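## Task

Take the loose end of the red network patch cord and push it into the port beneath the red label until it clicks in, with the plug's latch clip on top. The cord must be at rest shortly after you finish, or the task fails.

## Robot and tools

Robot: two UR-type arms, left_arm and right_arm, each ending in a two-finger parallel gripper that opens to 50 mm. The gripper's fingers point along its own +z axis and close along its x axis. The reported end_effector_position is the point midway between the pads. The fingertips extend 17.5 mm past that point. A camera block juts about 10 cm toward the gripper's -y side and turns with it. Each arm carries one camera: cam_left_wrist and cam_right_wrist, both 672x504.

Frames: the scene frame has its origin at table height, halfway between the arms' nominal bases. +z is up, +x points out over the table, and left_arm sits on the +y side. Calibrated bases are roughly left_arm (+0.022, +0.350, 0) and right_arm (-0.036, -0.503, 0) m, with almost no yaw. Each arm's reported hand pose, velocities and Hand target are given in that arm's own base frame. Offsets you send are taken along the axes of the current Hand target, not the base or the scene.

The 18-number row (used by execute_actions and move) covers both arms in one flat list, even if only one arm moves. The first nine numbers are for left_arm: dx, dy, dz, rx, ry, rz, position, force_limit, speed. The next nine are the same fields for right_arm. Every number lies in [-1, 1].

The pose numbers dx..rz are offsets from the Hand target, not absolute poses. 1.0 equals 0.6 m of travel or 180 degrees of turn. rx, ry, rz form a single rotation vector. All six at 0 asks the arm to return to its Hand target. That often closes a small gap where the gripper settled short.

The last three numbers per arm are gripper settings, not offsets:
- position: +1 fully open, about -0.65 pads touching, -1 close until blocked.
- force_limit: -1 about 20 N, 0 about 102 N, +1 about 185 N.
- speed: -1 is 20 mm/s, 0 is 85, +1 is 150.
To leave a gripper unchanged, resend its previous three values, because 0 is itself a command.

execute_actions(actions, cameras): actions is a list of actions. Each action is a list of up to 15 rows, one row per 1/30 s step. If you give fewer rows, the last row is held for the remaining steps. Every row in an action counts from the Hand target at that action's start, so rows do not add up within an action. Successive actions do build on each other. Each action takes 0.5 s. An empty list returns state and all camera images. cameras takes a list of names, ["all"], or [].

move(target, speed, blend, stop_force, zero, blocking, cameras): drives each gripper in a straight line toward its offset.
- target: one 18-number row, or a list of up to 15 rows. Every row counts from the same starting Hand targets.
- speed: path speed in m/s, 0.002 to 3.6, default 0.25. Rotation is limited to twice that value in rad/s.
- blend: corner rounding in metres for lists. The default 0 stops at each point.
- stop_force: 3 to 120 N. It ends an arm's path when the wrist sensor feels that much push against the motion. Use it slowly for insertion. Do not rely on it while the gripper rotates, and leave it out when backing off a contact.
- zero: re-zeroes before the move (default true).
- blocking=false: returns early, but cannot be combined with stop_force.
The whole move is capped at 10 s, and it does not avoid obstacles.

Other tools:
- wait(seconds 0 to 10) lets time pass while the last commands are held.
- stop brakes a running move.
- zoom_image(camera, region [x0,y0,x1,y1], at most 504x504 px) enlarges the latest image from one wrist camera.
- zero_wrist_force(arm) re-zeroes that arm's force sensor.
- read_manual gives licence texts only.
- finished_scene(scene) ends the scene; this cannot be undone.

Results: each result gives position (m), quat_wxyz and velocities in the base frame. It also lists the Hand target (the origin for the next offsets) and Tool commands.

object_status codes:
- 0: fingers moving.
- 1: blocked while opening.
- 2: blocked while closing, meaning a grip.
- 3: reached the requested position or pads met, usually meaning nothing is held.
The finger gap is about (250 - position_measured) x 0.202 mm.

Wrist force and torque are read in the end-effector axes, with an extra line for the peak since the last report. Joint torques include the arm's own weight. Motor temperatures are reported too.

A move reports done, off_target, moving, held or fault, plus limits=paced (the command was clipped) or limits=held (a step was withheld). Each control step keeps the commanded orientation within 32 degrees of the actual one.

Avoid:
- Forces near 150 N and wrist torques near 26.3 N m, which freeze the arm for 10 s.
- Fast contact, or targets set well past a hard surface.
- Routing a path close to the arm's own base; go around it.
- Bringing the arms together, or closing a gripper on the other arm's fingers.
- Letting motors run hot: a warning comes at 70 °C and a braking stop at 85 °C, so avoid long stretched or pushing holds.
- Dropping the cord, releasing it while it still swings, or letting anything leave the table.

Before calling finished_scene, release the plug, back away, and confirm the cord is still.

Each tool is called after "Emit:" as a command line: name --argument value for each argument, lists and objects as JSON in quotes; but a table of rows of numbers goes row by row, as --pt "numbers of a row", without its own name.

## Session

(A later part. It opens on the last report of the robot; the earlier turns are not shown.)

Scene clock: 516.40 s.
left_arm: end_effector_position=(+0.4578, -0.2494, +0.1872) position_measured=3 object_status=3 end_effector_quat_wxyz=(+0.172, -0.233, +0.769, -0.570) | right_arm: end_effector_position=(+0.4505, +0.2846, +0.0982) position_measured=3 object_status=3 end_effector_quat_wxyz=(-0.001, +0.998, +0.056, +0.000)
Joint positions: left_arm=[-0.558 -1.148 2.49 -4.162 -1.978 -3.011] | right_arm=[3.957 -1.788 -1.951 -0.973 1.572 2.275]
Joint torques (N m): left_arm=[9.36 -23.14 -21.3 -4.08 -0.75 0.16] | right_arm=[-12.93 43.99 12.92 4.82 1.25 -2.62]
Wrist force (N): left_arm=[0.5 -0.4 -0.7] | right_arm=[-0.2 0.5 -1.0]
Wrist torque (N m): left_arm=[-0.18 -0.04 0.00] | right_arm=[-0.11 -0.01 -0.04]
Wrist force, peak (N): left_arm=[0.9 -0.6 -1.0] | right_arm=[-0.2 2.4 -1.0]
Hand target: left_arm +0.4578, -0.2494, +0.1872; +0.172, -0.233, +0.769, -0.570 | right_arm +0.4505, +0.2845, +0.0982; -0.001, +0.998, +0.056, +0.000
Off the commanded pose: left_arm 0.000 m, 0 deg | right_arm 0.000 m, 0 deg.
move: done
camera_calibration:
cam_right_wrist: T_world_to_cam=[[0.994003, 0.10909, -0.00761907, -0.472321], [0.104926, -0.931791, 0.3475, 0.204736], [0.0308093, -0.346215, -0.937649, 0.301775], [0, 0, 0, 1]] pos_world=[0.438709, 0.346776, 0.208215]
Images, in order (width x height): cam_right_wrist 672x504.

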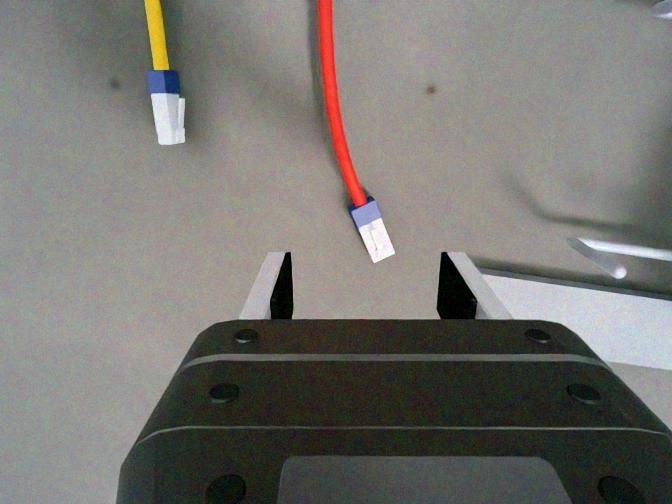

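Emit:
move --pt "0 0 0 0 0 0 1 1 1 0.013 -0.0058 0.085 0 0 -0.126 1 0.8 -0.9" --pt "0 0 0 0 0 0 1 1 1 0.013 -0.0058 0.1312 0 0 -0.126 1 0.8 -0.9" --speed '[0.15,0.06]' --cameras '["cam_right_wrist"]'

Emit:
zoom_image --camera "cam_right_wrist" --region '[270, 180, 470, 320]'

Scene clock: 525.83 s.
left_arm: end_effector_position=(+0.4578, -0.2494, +0.1872) position_measured=3 object_status=3 end_effector_quat_wxyz=(+0.172, -0.233, +0.769, -0.570) | right_arm: end_effector_position=(+0.4579, +0.2889, +0.0196) position_measured=3 object_status=3 end_effector_quat_wxyz=(-0.001, +0.968, +0.251, +0.000)
Joint positions: left_arm=[-0.558 -1.148 2.49 -4.162 -1.978 -3.011] | right_arm=[3.953 -1.935 -2.006 -0.77 1.572 1.875]
Joint torques (N m): left_arm=[7.88 -22.72 -20.94 -4.29 -0.61 0.27] | right_arm=[-3.58 29.99 9.98 4.91 1.32 -2.57]
Wrist force (N): left_arm=[0.8 -0.4 -0.6] | right_arm=[-0.4 0.6 -0.8]
Wrist torque (N m): left_arm=[-0.18 -0.10 0.00] | right_arm=[-0.08 0.02 -0.02]
Wrist force, peak (N): left_arm=[0.5 -0.6 -1.2] | right_arm=[-0.3 0.6 -1.6]
Hand target: left_arm +0.4578, -0.2494, +0.1872; +0.172, -0.233, +0.769, -0.570 | right_arm +0.4579, +0.2889, +0.0195; -0.001, +0.968, +0.251, +0.000
Off the commanded pose: left_arm 0.000 m, 0 deg | right_arm 0.000 m, 0 deg.
move: done
camera_calibration:
cam_right_wrist: T_world_to_cam=[[0.875112, 0.483872, -0.00690114, -0.534575], [0.455777, -0.81934, 0.347777, 0.0422603], [0.162625, -0.307489, -0.937552, 0.157755], [0, 0, 0, 1]] pos_world=[0.422897, 0.341799, 0.129517]
Images, in order (width x height): cam_right_wrist 672x504.

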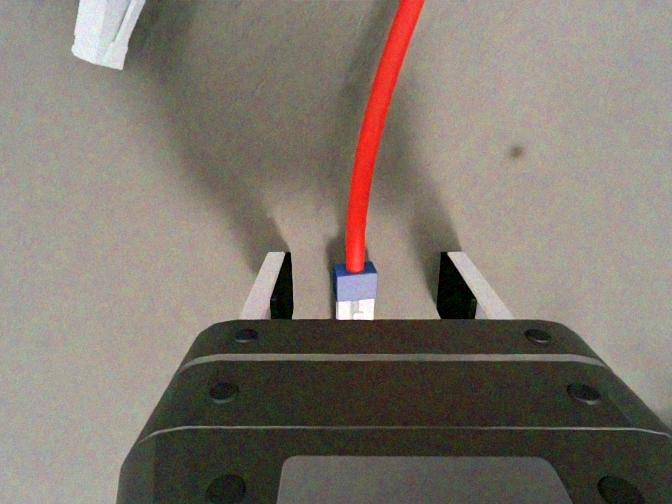

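Scaled by 2.520 from the camera's 672x504 image, which has a finer 960x720 frame.

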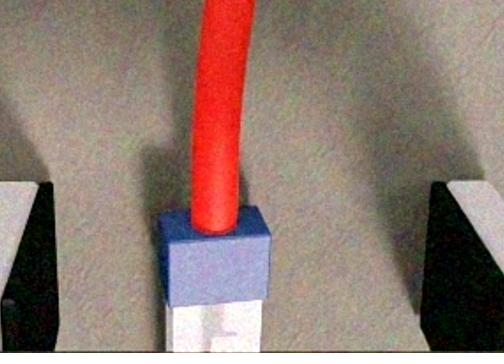

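Emit:
move --target '[0,0,0,0,0,0,1,1,1,0,0,0,0,0,0,-1,-0.4,-1]' --cameras '["cam_right_wrist"]'

Emit:
zoom_image --camera "cam_right_wrist" --region '[320, 230, 420, 320]'

Scene clock: 533.00 s.
left_arm: end_effector_position=(+0.4578, -0.2494, +0.1872) position_measured=3 object_status=3 end_effector_quat_wxyz=(+0.172, -0.233, +0.769, -0.570) | right_arm: end_effector_position=(+0.4579, +0.2889, +0.0195) position_measured=193 object_status=2 end_effector_quat_wxyz=(-0.001, +0.968, +0.251, +0.000)
Joint positions: left_arm=[-0.558 -1.148 2.49 -4.162 -1.978 -3.011] | right_arm=[3.953 -1.935 -2.006 -0.77 1.572 1.875]
Joint torques (N m): left_arm=[8.42 -22.82 -20.22 -4.16 -0.83 0.15] | right_arm=[12.42 29.83 9.71 4.65 -0.91 -2.57]
Wrist force (N): left_arm=[0.5 -0.5 -0.9] | right_arm=[-0.4 0.7 -0.8]
Wrist torque (N m): left_arm=[-0.20 -0.06 -0.01] | right_arm=[-0.08 0.02 -0.02]
Wrist force, peak (N): left_arm=[1.0 -0.9 -1.0] | right_arm=[-0.6 0.7 -0.9]
Hand target: left_arm +0.4578, -0.2494, +0.1872; +0.172, -0.233, +0.769, -0.570 | right_arm +0.4579, +0.2889, +0.0195; -0.001, +0.968, +0.251, +0.000
Off the commanded pose: left_arm 0.000 m, 0 deg | right_arm 0.000 m, 0 deg.
move: done
camera_calibration:
cam_right_wrist: T_world_to_cam=[[0.875112, 0.483872, -0.00690114, -0.534575], [0.455777, -0.81934, 0.347777, 0.0422603], [0.162625, -0.307489, -0.937552, 0.157755], [0, 0, 0, 1]] pos_world=[0.422897, 0.341799, 0.129517]
Images, in order (width x height): cam_right_wrist 672x504.

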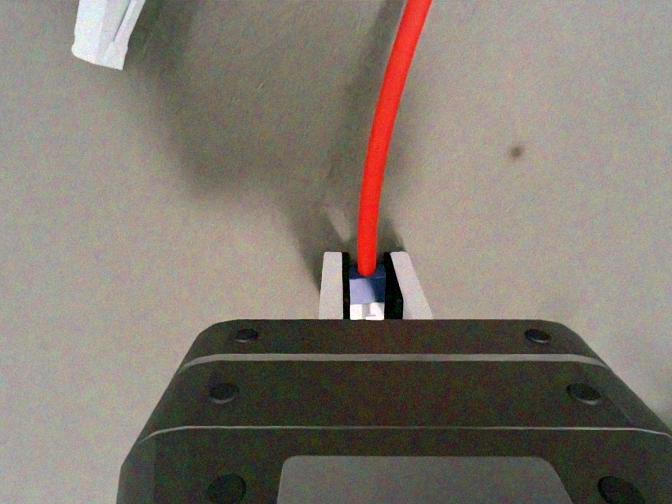

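Scaled by 5.040 from the camera's 672x504 image, which has a finer 960x720 frame.

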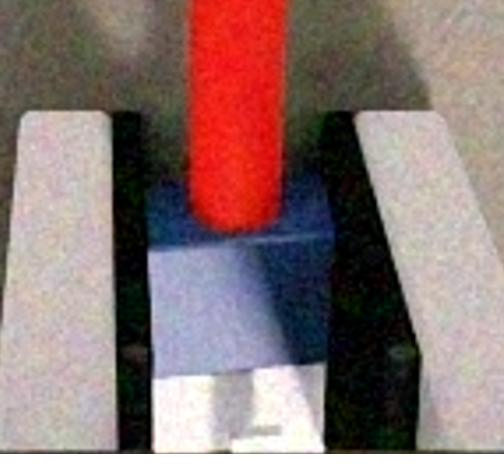

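Emit:
move --target '[0,0,0,0,0,0,1,1,1,0,0,0,0,0,0,-0.05,-0.4,-0.5]'

Emit:
wait --seconds 0.5 --cameras '["cam_right_wrist"]'

Emit:
zoom_image --camera "cam_right_wrist" --region '[320, 230, 420, 320]'

Emit:
move --target '[0,0,0,0,0,0,1,1,1,0,0,0,0,0,0,-1,0.6,-1]' --cameras '["cam_right_wrist"]'

Emit:
zoom_image --camera "cam_right_wrist" --region '[320, 230, 420, 320]'

Scene clock: 538.27 s.
left_arm: end_effector_position=(+0.4578, -0.2494, +0.1872) position_measured=3 object_status=3 end_effector_quat_wxyz=(+0.172, -0.233, +0.769, -0.570) | right_arm: end_effector_position=(+0.4579, +0.2889, +0.0195) position_measured=160 object_status=3 end_effector_quat_wxyz=(-0.001, +0.968, +0.251, +0.000)
Joint positions: left_arm=[-0.558 -1.148 2.49 -4.162 -1.978 -3.011] | right_arm=[3.953 -1.935 -2.006 -0.77 1.572 1.875]
Joint torques (N m): left_arm=[9.76 -23.97 -20 -4.27 -0.72 0.37] | right_arm=[12.68 29.11 10.01 4.36 -0.76 -2.59]
Wrist force (N): left_arm=[0.3 -0.6 -0.8] | right_arm=[-0.4 0.7 -0.8]
Wrist torque (N m): left_arm=[-0.21 -0.03 0.00] | right_arm=[-0.06 0.03 -0.02]
Wrist force, peak (N): left_arm=[1.0 -0.6 -1.0] | right_arm=[-0.3 0.7 -1.0]
Hand target: left_arm +0.4578, -0.2494, +0.1872; +0.172, -0.233, +0.769, -0.570 | right_arm +0.4579, +0.2889, +0.0195; -0.001, +0.968, +0.251, +0.000
Off the commanded pose: left_arm 0.000 m, 0 deg | right_arm 0.000 m, 0 deg.
move: done

Scene clock: 538.77 s.
left_arm: end_effector_position=(+0.4578, -0.2494, +0.1872) position_measured=3 object_status=3 end_effector_quat_wxyz=(+0.172, -0.233, +0.769, -0.570) | right_arm: end_effector_position=(+0.4579, +0.2889, +0.0195) position_measured=160 object_status=3 end_effector_quat_wxyz=(-0.001, +0.968, +0.251, +0.000)
Joint positions: left_arm=[-0.558 -1.148 2.49 -4.162 -1.978 -3.011] | right_arm=[3.953 -1.935 -2.006 -0.77 1.572 1.875]
Joint torques (N m): left_arm=[8.99 -23.12 -20.24 -4.12 -0.64 0.18] | right_arm=[13.57 29.46 9.64 4.32 -0.85 -2.49]
Wrist force (N): left_arm=[0.7 -0.3 -0.7] | right_arm=[-0.3 0.7 -0.8]
Wrist torque (N m): left_arm=[-0.17 -0.08 -0.01] | right_arm=[-0.06 0.01 -0.02]
Wrist force, peak (N): left_arm=[0.9 -0.6 -0.8] | right_arm=[-0.4 0.7 -0.9]
Hand target: left_arm +0.4578, -0.2494, +0.1872; +0.172, -0.233, +0.769, -0.570 | right_arm +0.4579, +0.2889, +0.0195; -0.001, +0.968, +0.251, +0.000
Tool commands: left_gripper/position=+1.0 left_gripper/force_limit=+1.0 left_gripper/speed=+1.0 right_gripper/position=-0.05 right_gripper/force_limit=-0.4 right_gripper/speed=-0.5
Off the commanded pose: left_arm 0.000 m, 0 deg | right_arm 0.000 m, 0 deg.
wait: 0.50 s; at rest by 0.17 s
camera_calibration:
cam_right_wrist: T_world_to_cam=[[0.875112, 0.483872, -0.00690114, -0.534575], [0.455777, -0.81934, 0.347777, 0.0422603], [0.162625, -0.307489, -0.937552, 0.157755], [0, 0, 0, 1]] pos_world=[0.422897, 0.341799, 0.129517]
Images, in order (width x height): cam_right_wrist 672x504.

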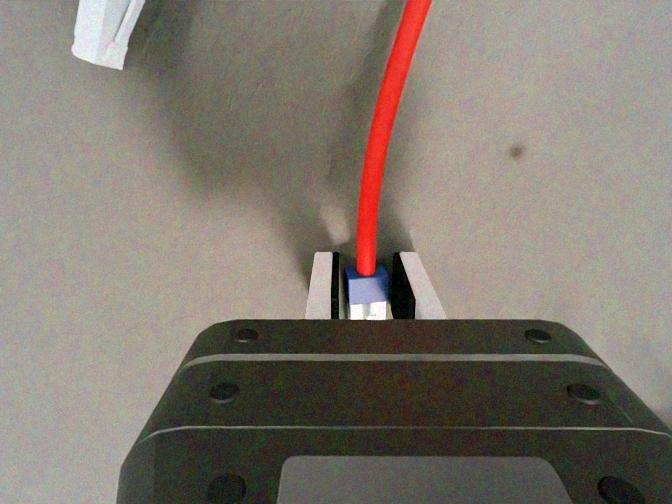

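Scaled by 5.040 from the camera's 672x504 image, which has a finer 960x720 frame.

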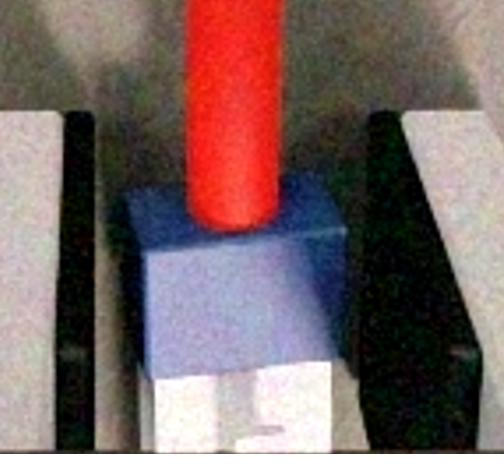

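Scene clock: 539.40 s.
left_arm: end_effector_position=(+0.4578, -0.2494, +0.1872) position_measured=3 object_status=3 end_effector_quat_wxyz=(+0.172, -0.233, +0.769, -0.570) | right_arm: end_effector_position=(+0.4579, +0.2889, +0.0195) position_measured=200 object_status=0 end_effector_quat_wxyz=(-0.001, +0.968, +0.251, +0.000)
Joint positions: left_arm=[-0.558 -1.148 2.49 -4.162 -1.978 -3.011] | right_arm=[3.953 -1.935 -2.006 -0.77 1.572 1.875]
Joint torques (N m): left_arm=[8.46 -23.8 -19.76 -4.22 -0.81 0.45] | right_arm=[13.23 30.11 10.03 4.24 -0.85 -2.61]
Wrist force (N): left_arm=[0.5 -0.5 -0.9] | right_arm=[-0.4 0.6 -0.9]
Wrist torque (N m): left_arm=[-0.19 -0.06 -0.01] | right_arm=[-0.08 0.02 -0.02]
Wrist force, peak (N): left_arm=[0.7 -0.6 -1.0] | right_arm=[-0.4 0.6 -0.9]
Hand target: left_arm +0.4578, -0.2494, +0.1872; +0.172, -0.233, +0.769, -0.570 | right_arm +0.4579, +0.2889, +0.0195; -0.001, +0.968, +0.251, +0.000
Off the commanded pose: left_arm 0.000 m, 0 deg | right_arm 0.000 m, 0 deg.
move: done
camera_calibration:
cam_right_wrist: T_world_to_cam=[[0.875112, 0.483872, -0.00690114, -0.534575], [0.455777, -0.81934, 0.347777, 0.0422603], [0.162625, -0.307489, -0.937552, 0.157755], [0, 0, 0, 1]] pos_world=[0.422897, 0.341799, 0.129517]
Images, in order (width x height): cam_right_wrist 672x504.

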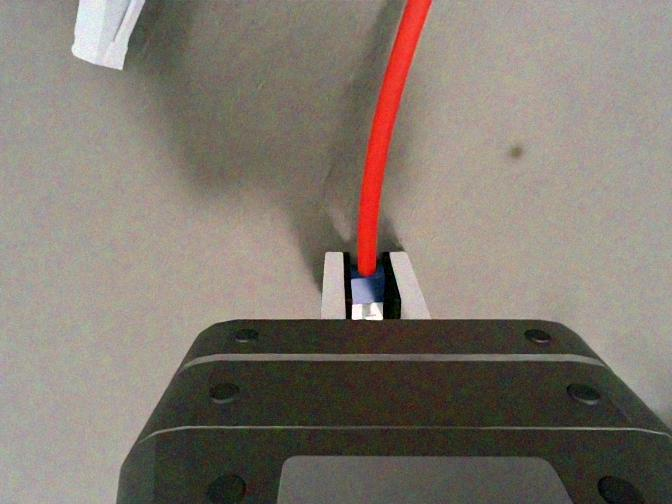

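Scaled by 5.040 from the camera's 672x504 image, which has a finer 960x720 frame.

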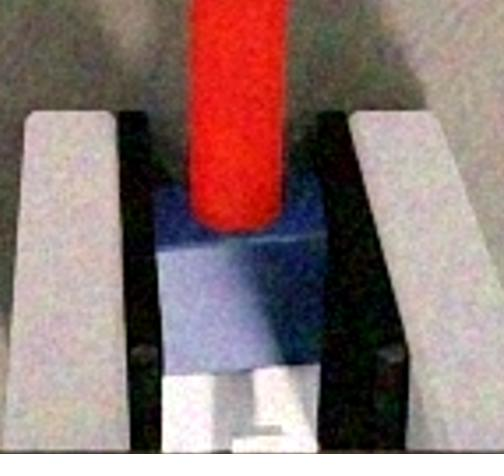

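Emit:
move --pt "0 0 0 0 0 0 1 1 1 0 0 -0.2 0 0 0 -1 0.6 -1" --pt "0 0 0 0 0 0 1 1 1 0.2733 -0.1093 -0.1425 0 0 -0.3167 -1 0.6 -1" --pt "0 0 0 0 0 0 1 1 1 0.3297 -0.0737 -0.1233 0 0 -0.3167 -1 0.6 -1" --speed '[0.15,0.2,0.1]' --blend '[0.02,0.01,0]' --cameras '["all"]'

Emit:
zoom_image --camera "cam_left_wrist" --region '[310, 200, 370, 260]'

Emit:
zoom_image --camera "cam_right_wrist" --region '[320, 230, 420, 320]'

Scene clock: 552.53 s.
left_arm: end_effector_position=(+0.4578, -0.2494, +0.1872) position_measured=3 object_status=3 end_effector_quat_wxyz=(+0.172, -0.233, +0.769, -0.570) | right_arm: end_effector_position=(+0.6093, +0.4235, +0.0938) position_measured=200 object_status=2 end_effector_quat_wxyz=(-0.001, +0.731, +0.682, +0.001)
Joint positions: left_arm=[-0.558 -1.148 2.49 -4.162 -1.978 -3.011] | right_arm=[3.929 -2.243 -1.271 -1.198 1.572 0.856]
Joint torques (N m): left_arm=[9.52 -23.49 -20.28 -4.18 -0.52 0.04] | right_arm=[-13.15 49.15 40.51 0.85 1.33 -2.43]
Motor temperatures (°C): left_arm=[34 43 44 45 41 36] | right_arm=[39 40 33 41 39 38]
Wrist force (N): left_arm=[0.6 -0.5 -0.6] | right_arm=[-0.1 0.9 -0.9]
Wrist torque (N m): left_arm=[-0.21 -0.07 0.00] | right_arm=[-0.01 -0.10 -0.03]
Wrist force, peak (N): left_arm=[0.9 -0.7 -1.0] | right_arm=[-0.9 0.3 -2.3]
Hand target: left_arm +0.4578, -0.2494, +0.1872; +0.172, -0.233, +0.769, -0.570 | right_arm +0.6093, +0.4235, +0.0938; -0.001, +0.731, +0.682, +0.001
Off the commanded pose: left_arm 0.000 m, 0 deg | right_arm 0.000 m, 0 deg.
move: done
camera_calibration:
cam_left_wrist: T_world_to_cam=[[-0.837137, -0.546985, 0.0028981, 0.257147], [-0.336208, 0.510359, -0.791516, 0.439969], [0.431469, -0.663582, -0.611141, -0.114538], [0, 0, 0, 1]] pos_world=[0.412608, -0.159892, 0.277498]
cam_right_wrist: T_world_to_cam=[[0.0707135, 0.997478, -0.00613108, -0.459234], [0.934879, -0.0641298, 0.349125, -0.554121], [0.347851, -0.0304197, -0.937056, 0.0138482], [0, 0, 0, 1]] pos_world=[0.545693, 0.422962, 0.203618]

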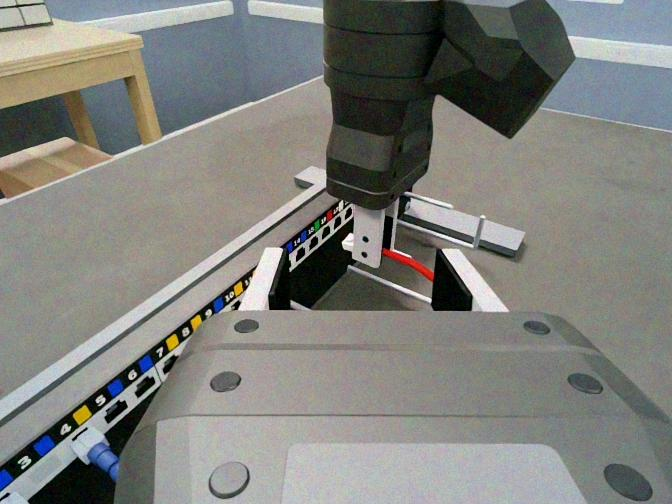

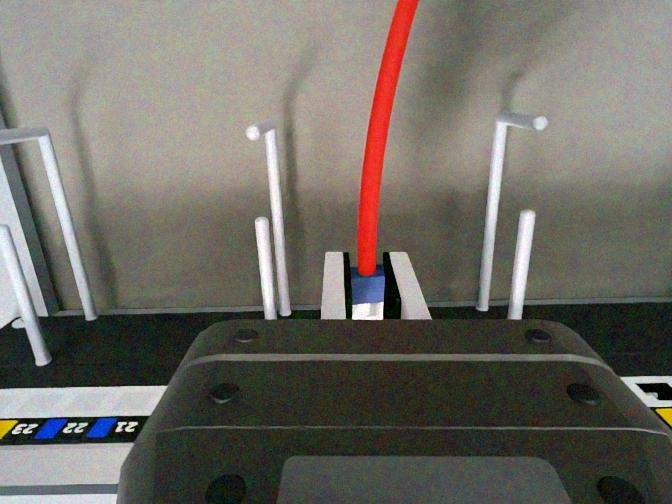

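Scaled by 8.400 from the camera's 672x504 image, which has a finer 960x720 frame.

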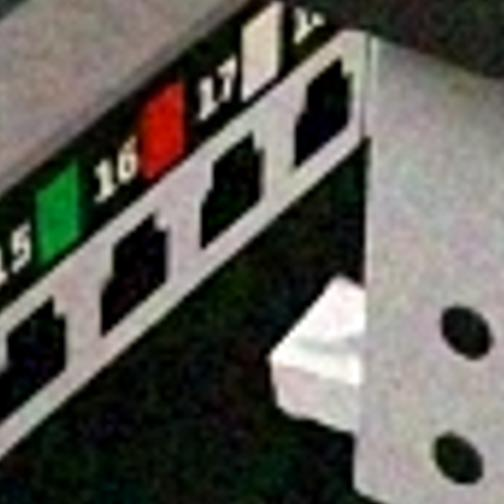

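Scaled by 5.040 from the camera's 672x504 image, which has a finer 960x720 frame.

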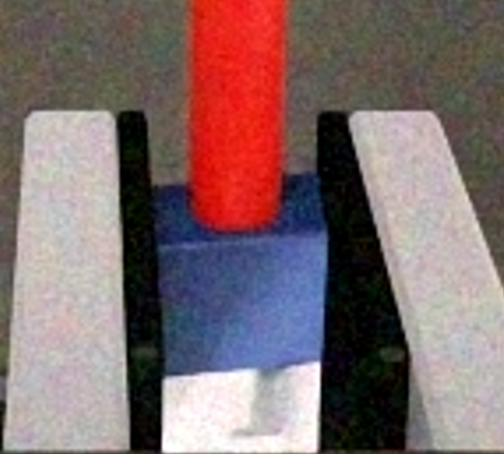

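Emit:
move --pt "0 0 0 0 0 0 1 1 1 0 0 0.0032 -0.0194 0.0167 0 -1 0.6 -1" --pt "0 0 0 0 0 0 1 1 1 0 0.025 0.0032 -0.0194 0.0167 0 -1 0.6 -1" --speed 0.05 --cameras '["cam_left_wrist"]'

Emit:
zoom_image --camera "cam_left_wrist" --region '[312, 216, 342, 246]'

Scene clock: 565.77 s.
left_arm: end_effector_position=(+0.4578, -0.2494, +0.1872) position_measured=3 object_status=3 end_effector_quat_wxyz=(+0.172, -0.233, +0.769, -0.570) | right_arm: end_effector_position=(+0.6242, +0.4225, +0.0918) position_measured=200 object_status=2 end_effector_quat_wxyz=(+0.004, +0.730, +0.682, +0.041)
Joint positions: left_arm=[-0.558 -1.148 2.49 -4.162 -1.978 -3.011] | right_arm=[3.918 -2.233 -1.318 -1.081 1.561 0.845]
Joint torques (N m): left_arm=[7.71 -25.1 -19.93 -4.27 -0.43 0.26] | right_arm=[-13.9 47.77 40.1 1 1.37 -2.52]
Wrist force (N): left_arm=[0.8 -0.4 -0.8] | right_arm=[-0.6 0.6 -0.5]
Wrist torque (N m): left_arm=[-0.18 -0.11 -0.01] | right_arm=[-0.08 -0.03 -0.06]
Wrist force, peak (N): left_arm=[0.9 -0.6 -1.0] | right_arm=[-0.7 1.4 -0.5]
Hand target: left_arm +0.4578, -0.2494, +0.1872; +0.172, -0.233, +0.769, -0.570 | right_arm +0.6243, +0.4225, +0.0918; +0.004, +0.730, +0.682, +0.041
Off the commanded pose: left_arm 0.000 m, 0 deg | right_arm 0.000 m, 0 deg.
move: done
camera_calibration:
cam_left_wrist: T_world_to_cam=[[-0.837137, -0.546985, 0.0028981, 0.257147], [-0.336208, 0.510359, -0.791516, 0.439969], [0.431469, -0.663582, -0.611141, -0.114538], [0, 0, 0, 1]] pos_world=[0.412608, -0.159892, 0.277498]
Images, in order (width x height): cam_left_wrist 672x504.

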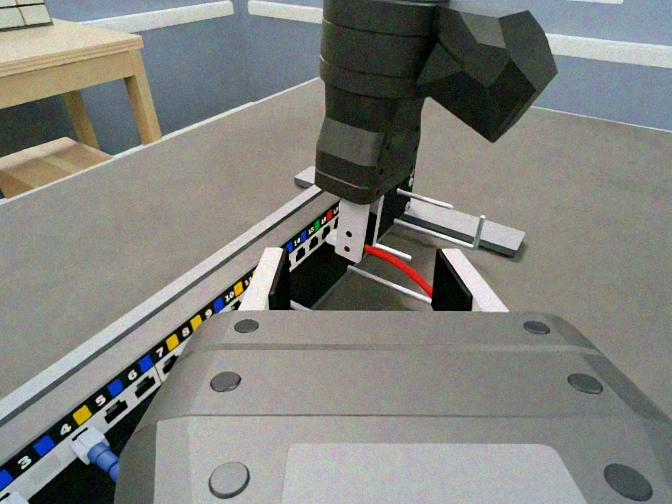

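Scaled by 16.800 from the camera's 672x504 image, which has a finer 960x720 frame.

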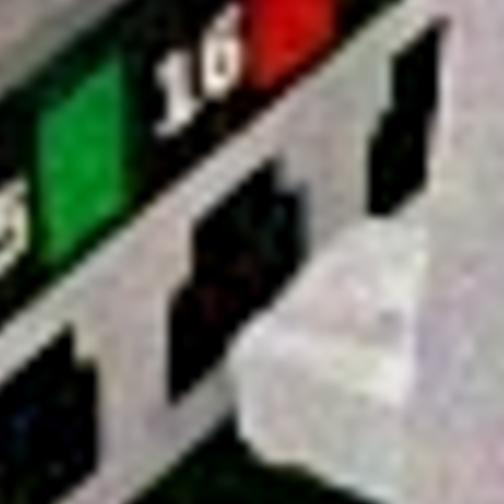

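Emit:
move --target '[0,0,0,0,0,0,1,1,1,-0.0038,0,-0.0016,0,0.0306,0,-1,0.6,-1]' --speed 0.05 --cameras '["cam_left_wrist"]'

Emit:
zoom_image --camera "cam_left_wrist" --region '[312, 216, 342, 246]'

Emit:
move --target '[0,0,0,0,0,0,1,1,1,0,0.02,0,0,0,0,-1,0.6,-1]' --speed 0.01 --stop_force 5 --cameras '["cam_left_wrist"]'

Emit:
zoom_image --camera "cam_left_wrist" --region '[312, 216, 342, 246]'

Scene clock: 575.83 s.
left_arm: end_effector_position=(+0.4578, -0.2494, +0.1872) position_measured=3 object_status=3 end_effector_quat_wxyz=(+0.172, -0.233, +0.769, -0.570) | right_arm: end_effector_position=(+0.6241, +0.4202, +0.0927) position_measured=200 object_status=2 end_effector_quat_wxyz=(-0.029, +0.728, +0.681, +0.076)
Joint positions: left_arm=[-0.558 -1.148 2.49 -4.162 -1.978 -3.011] | right_arm=[3.892 -2.207 -1.386 -0.968 1.629 0.821]
Joint torques (N m): left_arm=[8.1 -23.66 -19.37 -4.24 -0.33 -0.01] | right_arm=[-13.96 64.74 15.96 4.97 1.82 -2.45]
Wrist force (N): left_arm=[0.7 -0.3 -0.9] | right_arm=[-0.8 0.7 -0.6]
Wrist torque (N m): left_arm=[-0.15 -0.10 -0.01] | right_arm=[-0.05 0.06 -0.07]
Wrist force, peak (N): left_arm=[0.8 -0.8 -1.0] | right_arm=[-0.7 0.9 -0.8]
Hand target: left_arm +0.4578, -0.2494, +0.1872; +0.172, -0.233, +0.769, -0.570 | right_arm +0.6241, +0.4202, +0.0927; -0.029, +0.728, +0.681, +0.076
Off the commanded pose: left_arm 0.000 m, 0 deg | right_arm 0.000 m, 0 deg.
move: done
camera_calibration:
cam_left_wrist: T_world_to_cam=[[-0.837137, -0.546985, 0.0028981, 0.257147], [-0.336208, 0.510359, -0.791516, 0.439969], [0.431469, -0.663582, -0.611141, -0.114538], [0, 0, 0, 1]] pos_world=[0.412608, -0.159892, 0.277498]
Images, in order (width x height): cam_left_wrist 672x504.

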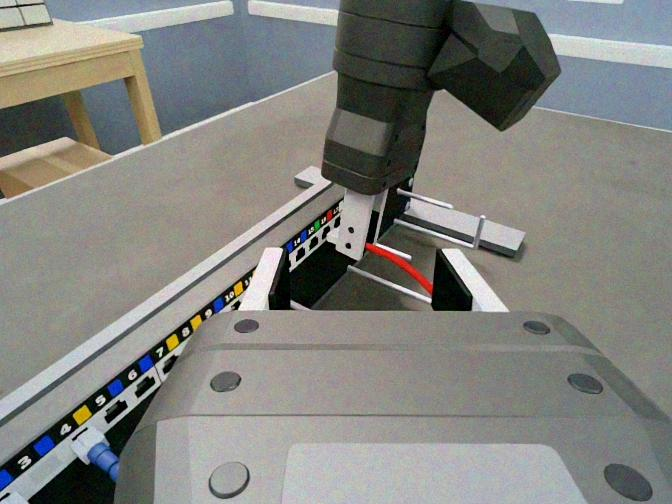

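Scaled by 16.800 from the camera's 672x504 image, which has a finer 960x720 frame.

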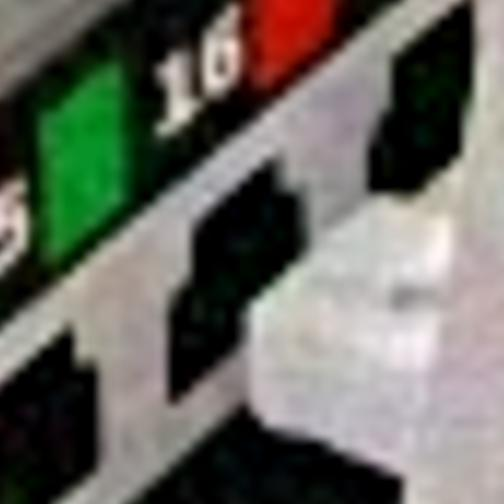

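Scene clock: 577.43 s.
left_arm: end_effector_position=(+0.4578, -0.2494, +0.1872) position_measured=3 object_status=3 end_effector_quat_wxyz=(+0.172, -0.233, +0.769, -0.570) | right_arm: end_effector_position=(+0.6277, +0.4199, +0.0929) position_measured=200 object_status=2 end_effector_quat_wxyz=(-0.029, +0.728, +0.681, +0.076)
Joint positions: left_arm=[-0.558 -1.148 2.49 -4.162 -1.978 -3.011] | right_arm=[3.888 -2.213 -1.375 -0.973 1.629 0.817]
Joint torques (N m): left_arm=[8.08 -23.64 -19 -4.05 -0.81 0.2] | right_arm=[11.7 63.91 16 4.96 -1.13 2.52]
Wrist force (N): left_arm=[0.6 -0.5 -0.9] | right_arm=[0.0 -4.4 -2.0]
Wrist torque (N m): left_arm=[-0.19 -0.07 0.00] | right_arm=[0.04 0.00 -0.07]
Wrist force, peak (N): left_arm=[0.9 -0.8 -0.8] | right_arm=[-2.3 -12.1 -3.2]
Hand target: left_arm +0.4578, -0.2494, +0.1872; +0.172, -0.233, +0.769, -0.570 | right_arm +0.6277, +0.4199, +0.0929; -0.029, +0.728, +0.681, +0.076 (not the last commanded pose)
Off the commanded pose: left_arm 0.000 m, 0 deg | right_arm 0.008 m, 0 deg.
move: contact (right_arm)
camera_calibration:
cam_left_wrist: T_world_to_cam=[[-0.837137, -0.546985, 0.0028981, 0.257147], [-0.336208, 0.510359, -0.791516, 0.439969], [0.431469, -0.663582, -0.611141, -0.114538], [0, 0, 0, 1]] pos_world=[0.412608, -0.159892, 0.277498]
Images, in order (width x height): cam_left_wrist 672x504.

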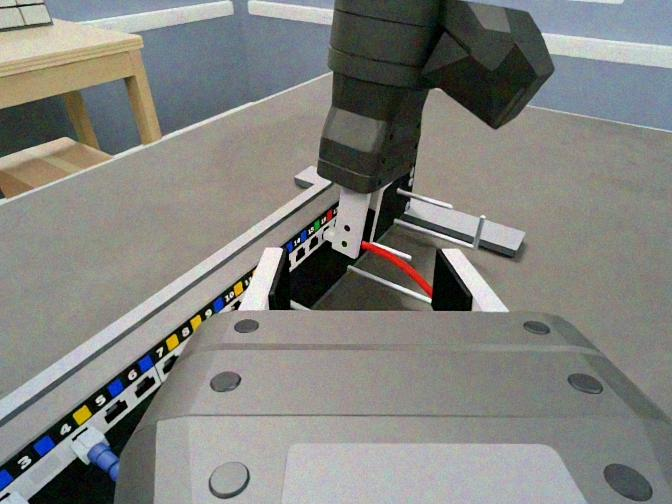

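Scaled by 16.800 from the camera's 672x504 image, which has a finer 960x720 frame.

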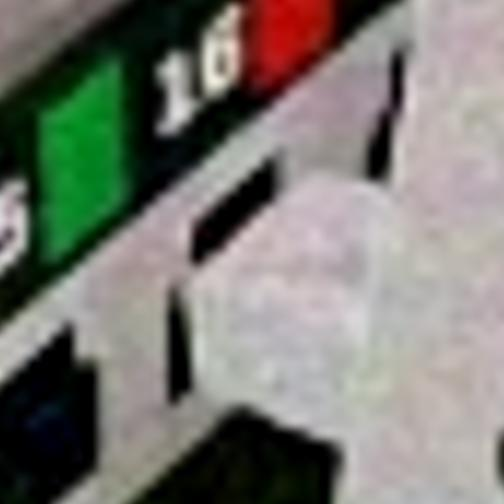

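Emit:
move --pt "0 0 0 0 0 0 1 1 1 0 -0.003 0 0 0 0 -1 0.6 -1" --pt "0 0 0 0 0 0 1 1 1 0.0015 -0.003 -0.0011 0 0 0 -1 0.6 -1" --speed 0.02

Emit:
move --target '[0,0,0,0,0,0,1,1,1,0,0.02,0,0,0,0,-1,0.6,-1]' --speed 0.01 --stop_force 5 --cameras '["cam_left_wrist"]'

Emit:
zoom_image --camera "cam_left_wrist" --region '[312, 216, 342, 246]'

Scene clock: 582.23 s.
left_arm: end_effector_position=(+0.4578, -0.2494, +0.1872) position_measured=3 object_status=3 end_effector_quat_wxyz=(+0.172, -0.233, +0.769, -0.570) | right_arm: end_effector_position=(+0.6259, +0.4207, +0.0934) position_measured=200 object_status=2 end_effector_quat_wxyz=(-0.029, +0.728, +0.681, +0.076)
Joint positions: left_arm=[-0.558 -1.148 2.49 -4.162 -1.978 -3.011] | right_arm=[3.891 -2.21 -1.378 -0.973 1.629 0.82]
Joint torques (N m): left_arm=[8.64 -23.77 -19.74 -4.25 -0.35 0.02] | right_arm=[15.67 64.79 38.74 1.11 -1.12 2.43]
Wrist force (N): left_arm=[0.4 -0.7 -0.7] | right_arm=[-0.5 1.2 -0.3]
Wrist torque (N m): left_arm=[-0.23 -0.04 -0.01] | right_arm=[0.02 0.02 -0.16]
Wrist force, peak (N): left_arm=[0.9 -0.8 -0.9] | right_arm=[0.0 -4.7 -2.0]
Hand target: left_arm +0.4578, -0.2494, +0.1872; +0.172, -0.233, +0.769, -0.570 | right_arm +0.6259, +0.4208, +0.0936; -0.029, +0.728, +0.681, +0.076
Off the commanded pose: left_arm 0.000 m, 0 deg | right_arm 0.000 m, 0 deg.
move: done

Scene clock: 583.67 s.
left_arm: end_effector_position=(+0.4578, -0.2494, +0.1872) position_measured=3 object_status=3 end_effector_quat_wxyz=(+0.172, -0.233, +0.769, -0.570) | right_arm: end_effector_position=(+0.6279, +0.4208, +0.0938) position_measured=200 object_status=2 end_effector_quat_wxyz=(-0.029, +0.728, +0.681, +0.076)
Joint positions: left_arm=[-0.558 -1.148 2.49 -4.162 -1.978 -3.011] | right_arm=[3.889 -2.214 -1.371 -0.976 1.629 0.818]
Joint torques (N m): left_arm=[7.76 -23.76 -19.69 -4.31 -0.18 0.17] | right_arm=[13.11 64.85 16.5 4.75 -0.92 2.56]
Wrist force (N): left_arm=[0.6 -0.6 -0.5] | right_arm=[1.0 -2.2 -0.8]
Wrist torque (N m): left_arm=[-0.22 -0.08 -0.01] | right_arm=[0.07 -0.01 -0.10]
Wrist force, peak (N): left_arm=[0.9 -0.8 -0.8] | right_arm=[0.5 -8.7 -1.5]
Hand target: left_arm +0.4578, -0.2494, +0.1872; +0.172, -0.233, +0.769, -0.570 | right_arm +0.6279, +0.4208, +0.0938; -0.029, +0.728, +0.681, +0.076 (not the last commanded pose)
Off the commanded pose: left_arm 0.000 m, 0 deg | right_arm 0.010 m, 0 deg.
move: contact (right_arm)
camera_calibration:
cam_left_wrist: T_world_to_cam=[[-0.837137, -0.546985, 0.0028981, 0.257147], [-0.336208, 0.510359, -0.791516, 0.439969], [0.431469, -0.663582, -0.611141, -0.114538], [0, 0, 0, 1]] pos_world=[0.412608, -0.159892, 0.277498]
Images, in order (width x height): cam_left_wrist 672x504.

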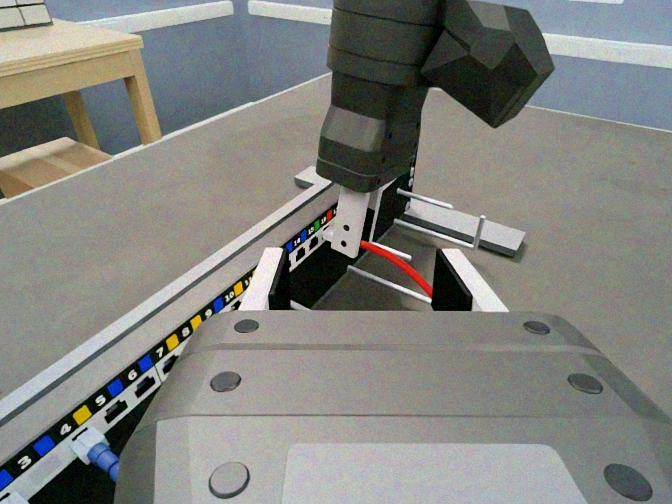

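Scaled by 16.800 from the camera's 672x504 image, which has a finer 960x720 frame.

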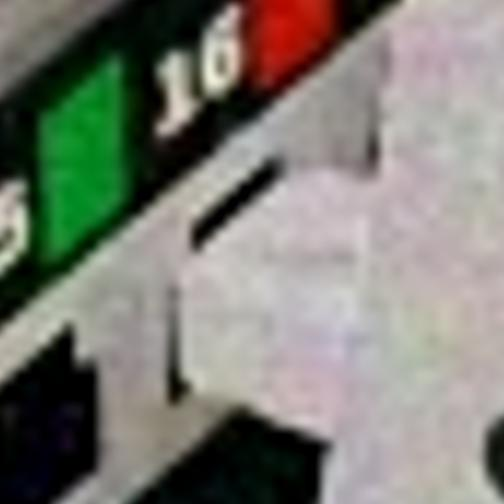

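Emit:
move --pt "0 0 0 0 0 0 1 1 1 0 -0.003 0 0 0 0 -1 0.6 -1" --pt "0 0 0 0 0 0 1 1 1 0.0008 -0.003 -0.0004 0 0 0 -1 0.6 -1" --speed 0.02

Emit:
move --target '[0,0,0,0,0,0,1,1,1,0,0.02,0,0,0,0,-1,0.6,-1]' --speed 0.01 --stop_force 5 --cameras '["cam_left_wrist"]'

Emit:
zoom_image --camera "cam_left_wrist" --region '[312, 216, 342, 246]'

Scene clock: 590.27 s.
left_arm: end_effector_position=(+0.4578, -0.2494, +0.1872) position_measured=3 object_status=3 end_effector_quat_wxyz=(+0.172, -0.233, +0.769, -0.570) | right_arm: end_effector_position=(+0.6261, +0.4212, +0.0938) position_measured=200 object_status=2 end_effector_quat_wxyz=(-0.029, +0.728, +0.681, +0.076)
Joint positions: left_arm=[-0.558 -1.148 2.49 -4.162 -1.978 -3.011] | right_arm=[3.891 -2.211 -1.376 -0.974 1.629 0.82]
Joint torques (N m): left_arm=[8.71 -24.39 -19.77 -4.12 -0.14 0.11] | right_arm=[16.77 63.21 40.19 1.39 -1.23 2.35]
Wrist force (N): left_arm=[0.7 -0.4 -0.7] | right_arm=[-0.4 1.2 -0.5]
Wrist torque (N m): left_arm=[-0.18 -0.10 -0.01] | right_arm=[0.02 0.01 -0.16]
Wrist force, peak (N): left_arm=[1.0 -0.6 -1.0] | right_arm=[1.0 -2.5 -0.9]
Hand target: left_arm +0.4578, -0.2494, +0.1872; +0.172, -0.233, +0.769, -0.570 | right_arm +0.6262, +0.4213, +0.0940; -0.029, +0.728, +0.681, +0.076
Off the commanded pose: left_arm 0.000 m, 0 deg | right_arm 0.000 m, 0 deg.
move: done

Scene clock: 591.67 s.
left_arm: end_effector_position=(+0.4578, -0.2494, +0.1872) position_measured=3 object_status=3 end_effector_quat_wxyz=(+0.172, -0.233, +0.769, -0.570) | right_arm: end_effector_position=(+0.6278, +0.4213, +0.0941) position_measured=200 object_status=2 end_effector_quat_wxyz=(-0.029, +0.728, +0.681, +0.076)
Joint positions: left_arm=[-0.558 -1.148 2.49 -4.162 -1.978 -3.011] | right_arm=[3.89 -2.214 -1.37 -0.977 1.629 0.818]
Joint torques (N m): left_arm=[8.94 -23.93 -19.23 -4.39 -0.19 -0.21] | right_arm=[11.87 63.85 15.28 4.97 -1.08 2.53]
Wrist force (N): left_arm=[0.9 -0.6 -0.8] | right_arm=[0.4 -4.3 -2.0]
Wrist torque (N m): left_arm=[-0.20 -0.13 0.00] | right_arm=[-0.02 -0.02 -0.09]
Wrist force, peak (N): left_arm=[1.2 -0.7 -1.0] | right_arm=[-1.0 -10.6 -2.7]
Hand target: left_arm +0.4578, -0.2494, +0.1872; +0.172, -0.233, +0.769, -0.570 | right_arm +0.6278, +0.4213, +0.0941; -0.029, +0.728, +0.681, +0.076 (not the last commanded pose)
Off the commanded pose: left_arm 0.000 m, 0 deg | right_arm 0.010 m, 0 deg.
move: contact (right_arm)
camera_calibration:
cam_left_wrist: T_world_to_cam=[[-0.837137, -0.546985, 0.0028981, 0.257147], [-0.336208, 0.510359, -0.791516, 0.439969], [0.431469, -0.663582, -0.611141, -0.114538], [0, 0, 0, 1]] pos_world=[0.412608, -0.159892, 0.277498]
Images, in order (width x height): cam_left_wrist 672x504.

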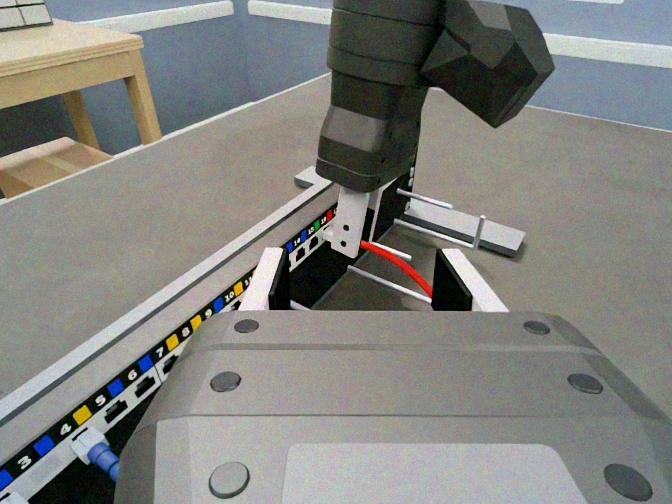

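Scaled by 16.800 from the camera's 672x504 image, which has a finer 960x720 frame.

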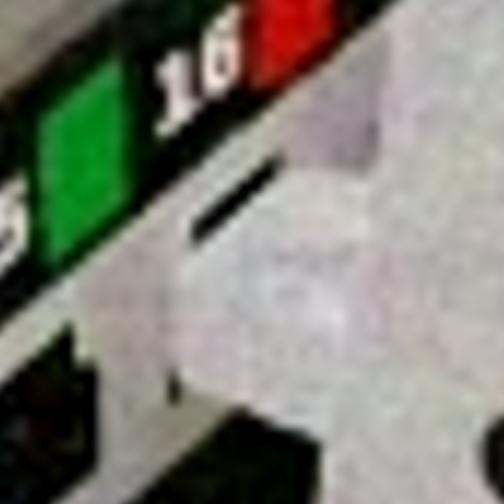

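Emit:
move --pt "0 0 0 0 0 0 1 1 1 0 -0.004 0 0 0 0 -1 0.6 -1" --pt "0 0 0 0 0 0 1 1 1 -0.0011 -0.004 -0.0011 0 0.0167 0 -1 0.6 -1" --speed 0.02 --cameras '["cam_left_wrist"]'

Emit:
zoom_image --camera "cam_left_wrist" --region '[312, 216, 342, 246]'

Emit:
move --target '[0,0,0,0,0,0,1,1,1,0,0.02,0,0,0,0,-1,0.6,-1]' --speed 0.01 --stop_force 5 --cameras '["cam_left_wrist"]'

Emit:
zoom_image --camera "cam_left_wrist" --region '[312, 216, 342, 246]'

Scene clock: 597.53 s.
left_arm: end_effector_position=(+0.4578, -0.2494, +0.1872) position_measured=3 object_status=3 end_effector_quat_wxyz=(+0.172, -0.233, +0.769, -0.570) | right_arm: end_effector_position=(+0.6254, +0.4208, +0.0945) position_measured=200 object_status=2 end_effector_quat_wxyz=(-0.047, +0.725, +0.680, +0.095)
Joint positions: left_arm=[-0.558 -1.148 2.49 -4.162 -1.978 -3.011] | right_arm=[3.878 -2.199 -1.412 -0.913 1.667 0.81]
Joint torques (N m): left_arm=[9 -24.08 -20.11 -4.01 -0.27 0.14] | right_arm=[-13.72 63.66 15.56 4.91 1.76 -2.48]
Wrist force (N): left_arm=[0.6 -0.7 -0.6] | right_arm=[-0.6 0.8 -0.1]
Wrist torque (N m): left_arm=[-0.24 -0.08 -0.01] | right_arm=[-0.03 0.08 -0.10]
Wrist force, peak (N): left_arm=[0.8 -0.7 -1.1] | right_arm=[0.3 -4.3 -2.2]
Hand target: left_arm +0.4578, -0.2494, +0.1872; +0.172, -0.233, +0.769, -0.570 | right_arm +0.6254, +0.4208, +0.0945; -0.047, +0.725, +0.680, +0.095
Off the commanded pose: left_arm 0.000 m, 0 deg | right_arm 0.000 m, 0 deg.
move: done
camera_calibration:
cam_left_wrist: T_world_to_cam=[[-0.837137, -0.546985, 0.0028981, 0.257147], [-0.336208, 0.510359, -0.791516, 0.439969], [0.431469, -0.663582, -0.611141, -0.114538], [0, 0, 0, 1]] pos_world=[0.412608, -0.159892, 0.277498]
Images, in order (width x height): cam_left_wrist 672x504.

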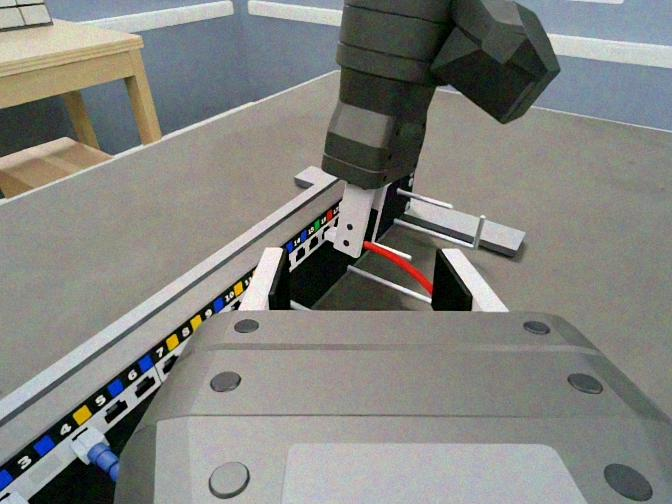

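Scaled by 16.800 from the camera's 672x504 image, which has a finer 960x720 frame.

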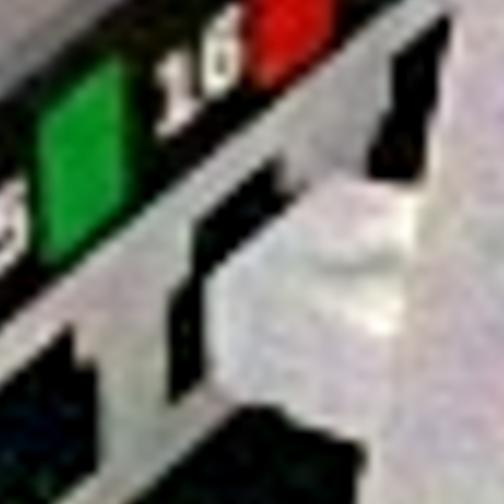

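Scene clock: 599.00 s.
left_arm: end_effector_position=(+0.4578, -0.2494, +0.1872) position_measured=3 object_status=3 end_effector_quat_wxyz=(+0.172, -0.233, +0.769, -0.570) | right_arm: end_effector_position=(+0.6277, +0.4206, +0.0947) position_measured=200 object_status=2 end_effector_quat_wxyz=(-0.047, +0.725, +0.680, +0.095)
Joint positions: left_arm=[-0.558 -1.148 2.49 -4.162 -1.978 -3.011] | right_arm=[3.876 -2.203 -1.405 -0.916 1.668 0.807]
Joint torques (N m): left_arm=[8.01 -23.47 -19.73 -4.17 -0.17 0.06] | right_arm=[12.42 63.08 16.13 4.91 -1.04 2.43]
Wrist force (N): left_arm=[0.5 -0.3 -0.6] | right_arm=[-0.4 -3.8 -2.0]
Wrist torque (N m): left_arm=[-0.16 -0.06 0.00] | right_arm=[0.03 0.15 -0.11]
Wrist force, peak (N): left_arm=[0.9 -0.7 -1.1] | right_arm=[-1.9 -10.7 -2.4]
Hand target: left_arm +0.4578, -0.2494, +0.1872; +0.172, -0.233, +0.769, -0.570 | right_arm +0.6277, +0.4206, +0.0947; -0.047, +0.725, +0.680, +0.095 (not the last commanded pose)
Off the commanded pose: left_arm 0.000 m, 0 deg | right_arm 0.010 m, 0 deg.
move: contact (right_arm)
camera_calibration:
cam_left_wrist: T_world_to_cam=[[-0.837137, -0.546985, 0.0028981, 0.257147], [-0.336208, 0.510359, -0.791516, 0.439969], [0.431469, -0.663582, -0.611141, -0.114538], [0, 0, 0, 1]] pos_world=[0.412608, -0.159892, 0.277498]
Images, in order (width x height): cam_left_wrist 672x504.

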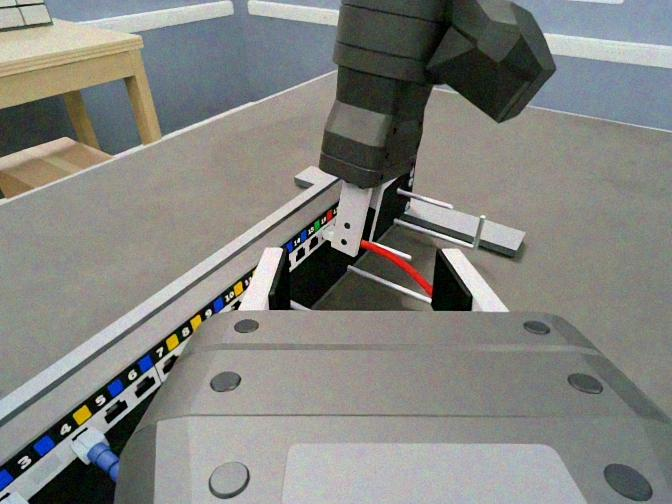

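Scaled by 16.800 from the camera's 672x504 image, which has a finer 960x720 frame.

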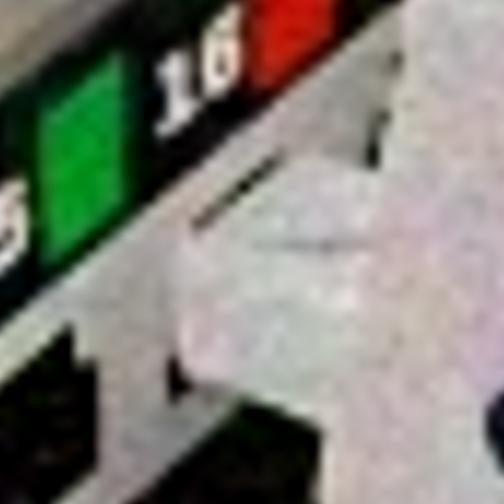

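Emit:
move --pt "0 0 0 0 0 0 1 1 1 0 -0.015 0 0 0 0 -1 0.6 -1" --pt "0 0 0 0 0 0 1 1 1 0.0045 -0.0117 0.0027 0.0175 -0.0672 0.0246 -1 0.6 -1" --pt "0 0 0 0 0 0 1 1 1 0.0045 -0.0067 0.0027 0.0175 -0.0672 0.0246 -1 0.6 -1" --speed 0.06 --cameras '["all"]'

Emit:
zoom_image --camera "cam_left_wrist" --region '[312, 216, 342, 246]'

Emit:
zoom_image --camera "cam_right_wrist" --region '[320, 230, 420, 320]'

Scene clock: 619.53 s.
left_arm: end_effector_position=(+0.4578, -0.2494, +0.1872) position_measured=3 object_status=3 end_effector_quat_wxyz=(+0.172, -0.233, +0.769, -0.570) | right_arm: end_effector_position=(+0.6239, +0.4239, +0.0934) position_measured=200 object_status=2 end_effector_quat_wxyz=(+0.002, +0.755, +0.655, -0.003)
Joint positions: left_arm=[-0.558 -1.148 2.49 -4.162 -1.978 -3.011] | right_arm=[3.917 -2.275 -1.213 -1.229 1.568 0.917]
Joint torques (N m): left_arm=[8.64 -22.68 -20.92 -4.2 -0.22 0.15] | right_arm=[-14 50.02 40.17 1.06 -1.26 -2.61]
Wrist force (N): left_arm=[0.5 -0.5 -0.7] | right_arm=[-0.5 1.4 -0.8]
Wrist torque (N m): left_arm=[-0.20 -0.06 0.00] | right_arm=[0.07 -0.04 -0.05]
Wrist force, peak (N): left_arm=[0.8 -0.7 -1.1] | right_arm=[-0.5 -4.1 -2.0]
Hand target: left_arm +0.4578, -0.2494, +0.1872; +0.172, -0.233, +0.769, -0.570 | right_arm +0.6240, +0.4238, +0.0934; +0.002, +0.755, +0.655, -0.003
Off the commanded pose: left_arm 0.000 m, 0 deg | right_arm 0.000 m, 0 deg.
move: done
camera_calibration:
cam_left_wrist: T_world_to_cam=[[-0.837137, -0.546985, 0.0028981, 0.257147], [-0.336208, 0.510359, -0.791516, 0.439969], [0.431469, -0.663582, -0.611141, -0.114538], [0, 0, 0, 1]] pos_world=[0.412608, -0.159892, 0.277498]
cam_right_wrist: T_world_to_cam=[[0.142984, 0.989625, -0.0141005, -0.501632], [0.928529, -0.129198, 0.348055, -0.53607], [0.342622, -0.062859, -0.937368, 0.025478], [0, 0, 0, 1]] pos_world=[0.560753, 0.428769, 0.203391]

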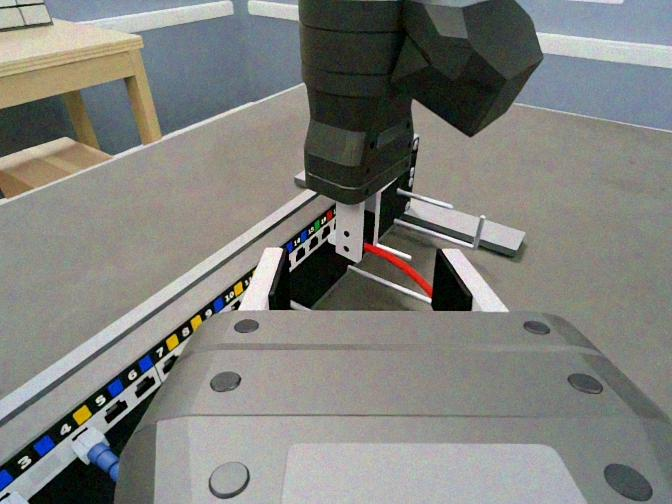

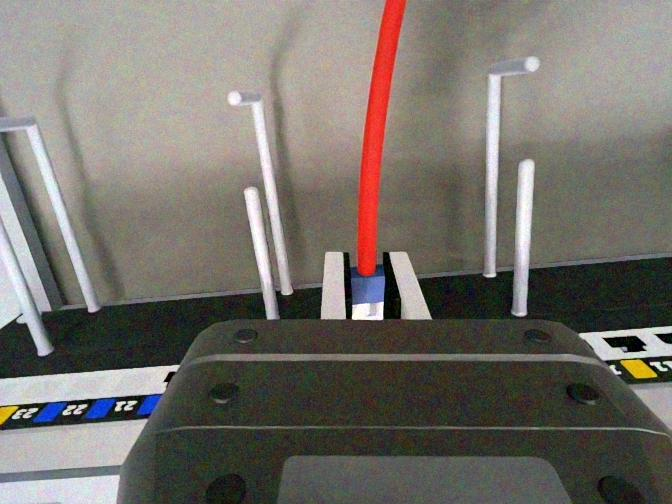

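Scaled by 16.800 from the camera's 672x504 image, which has a finer 960x720 frame.

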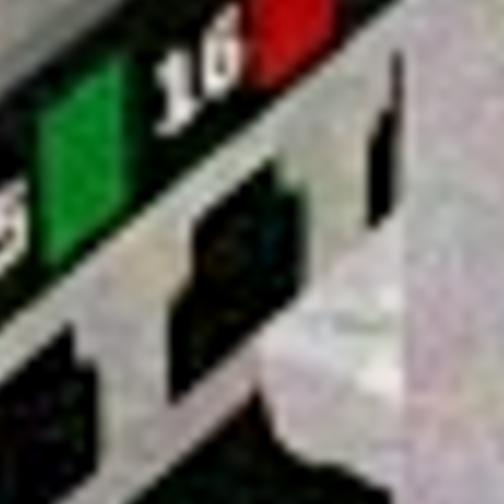

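Scaled by 5.040 from the camera's 672x504 image, which has a finer 960x720 frame.

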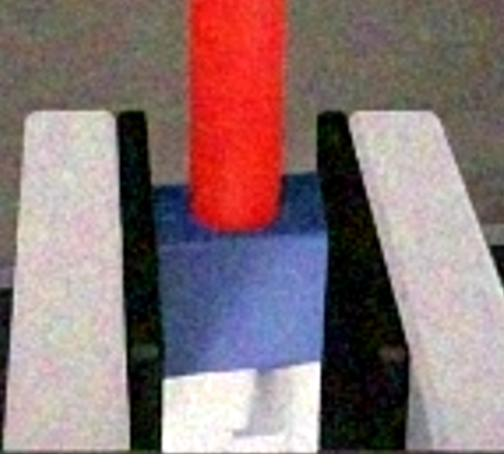

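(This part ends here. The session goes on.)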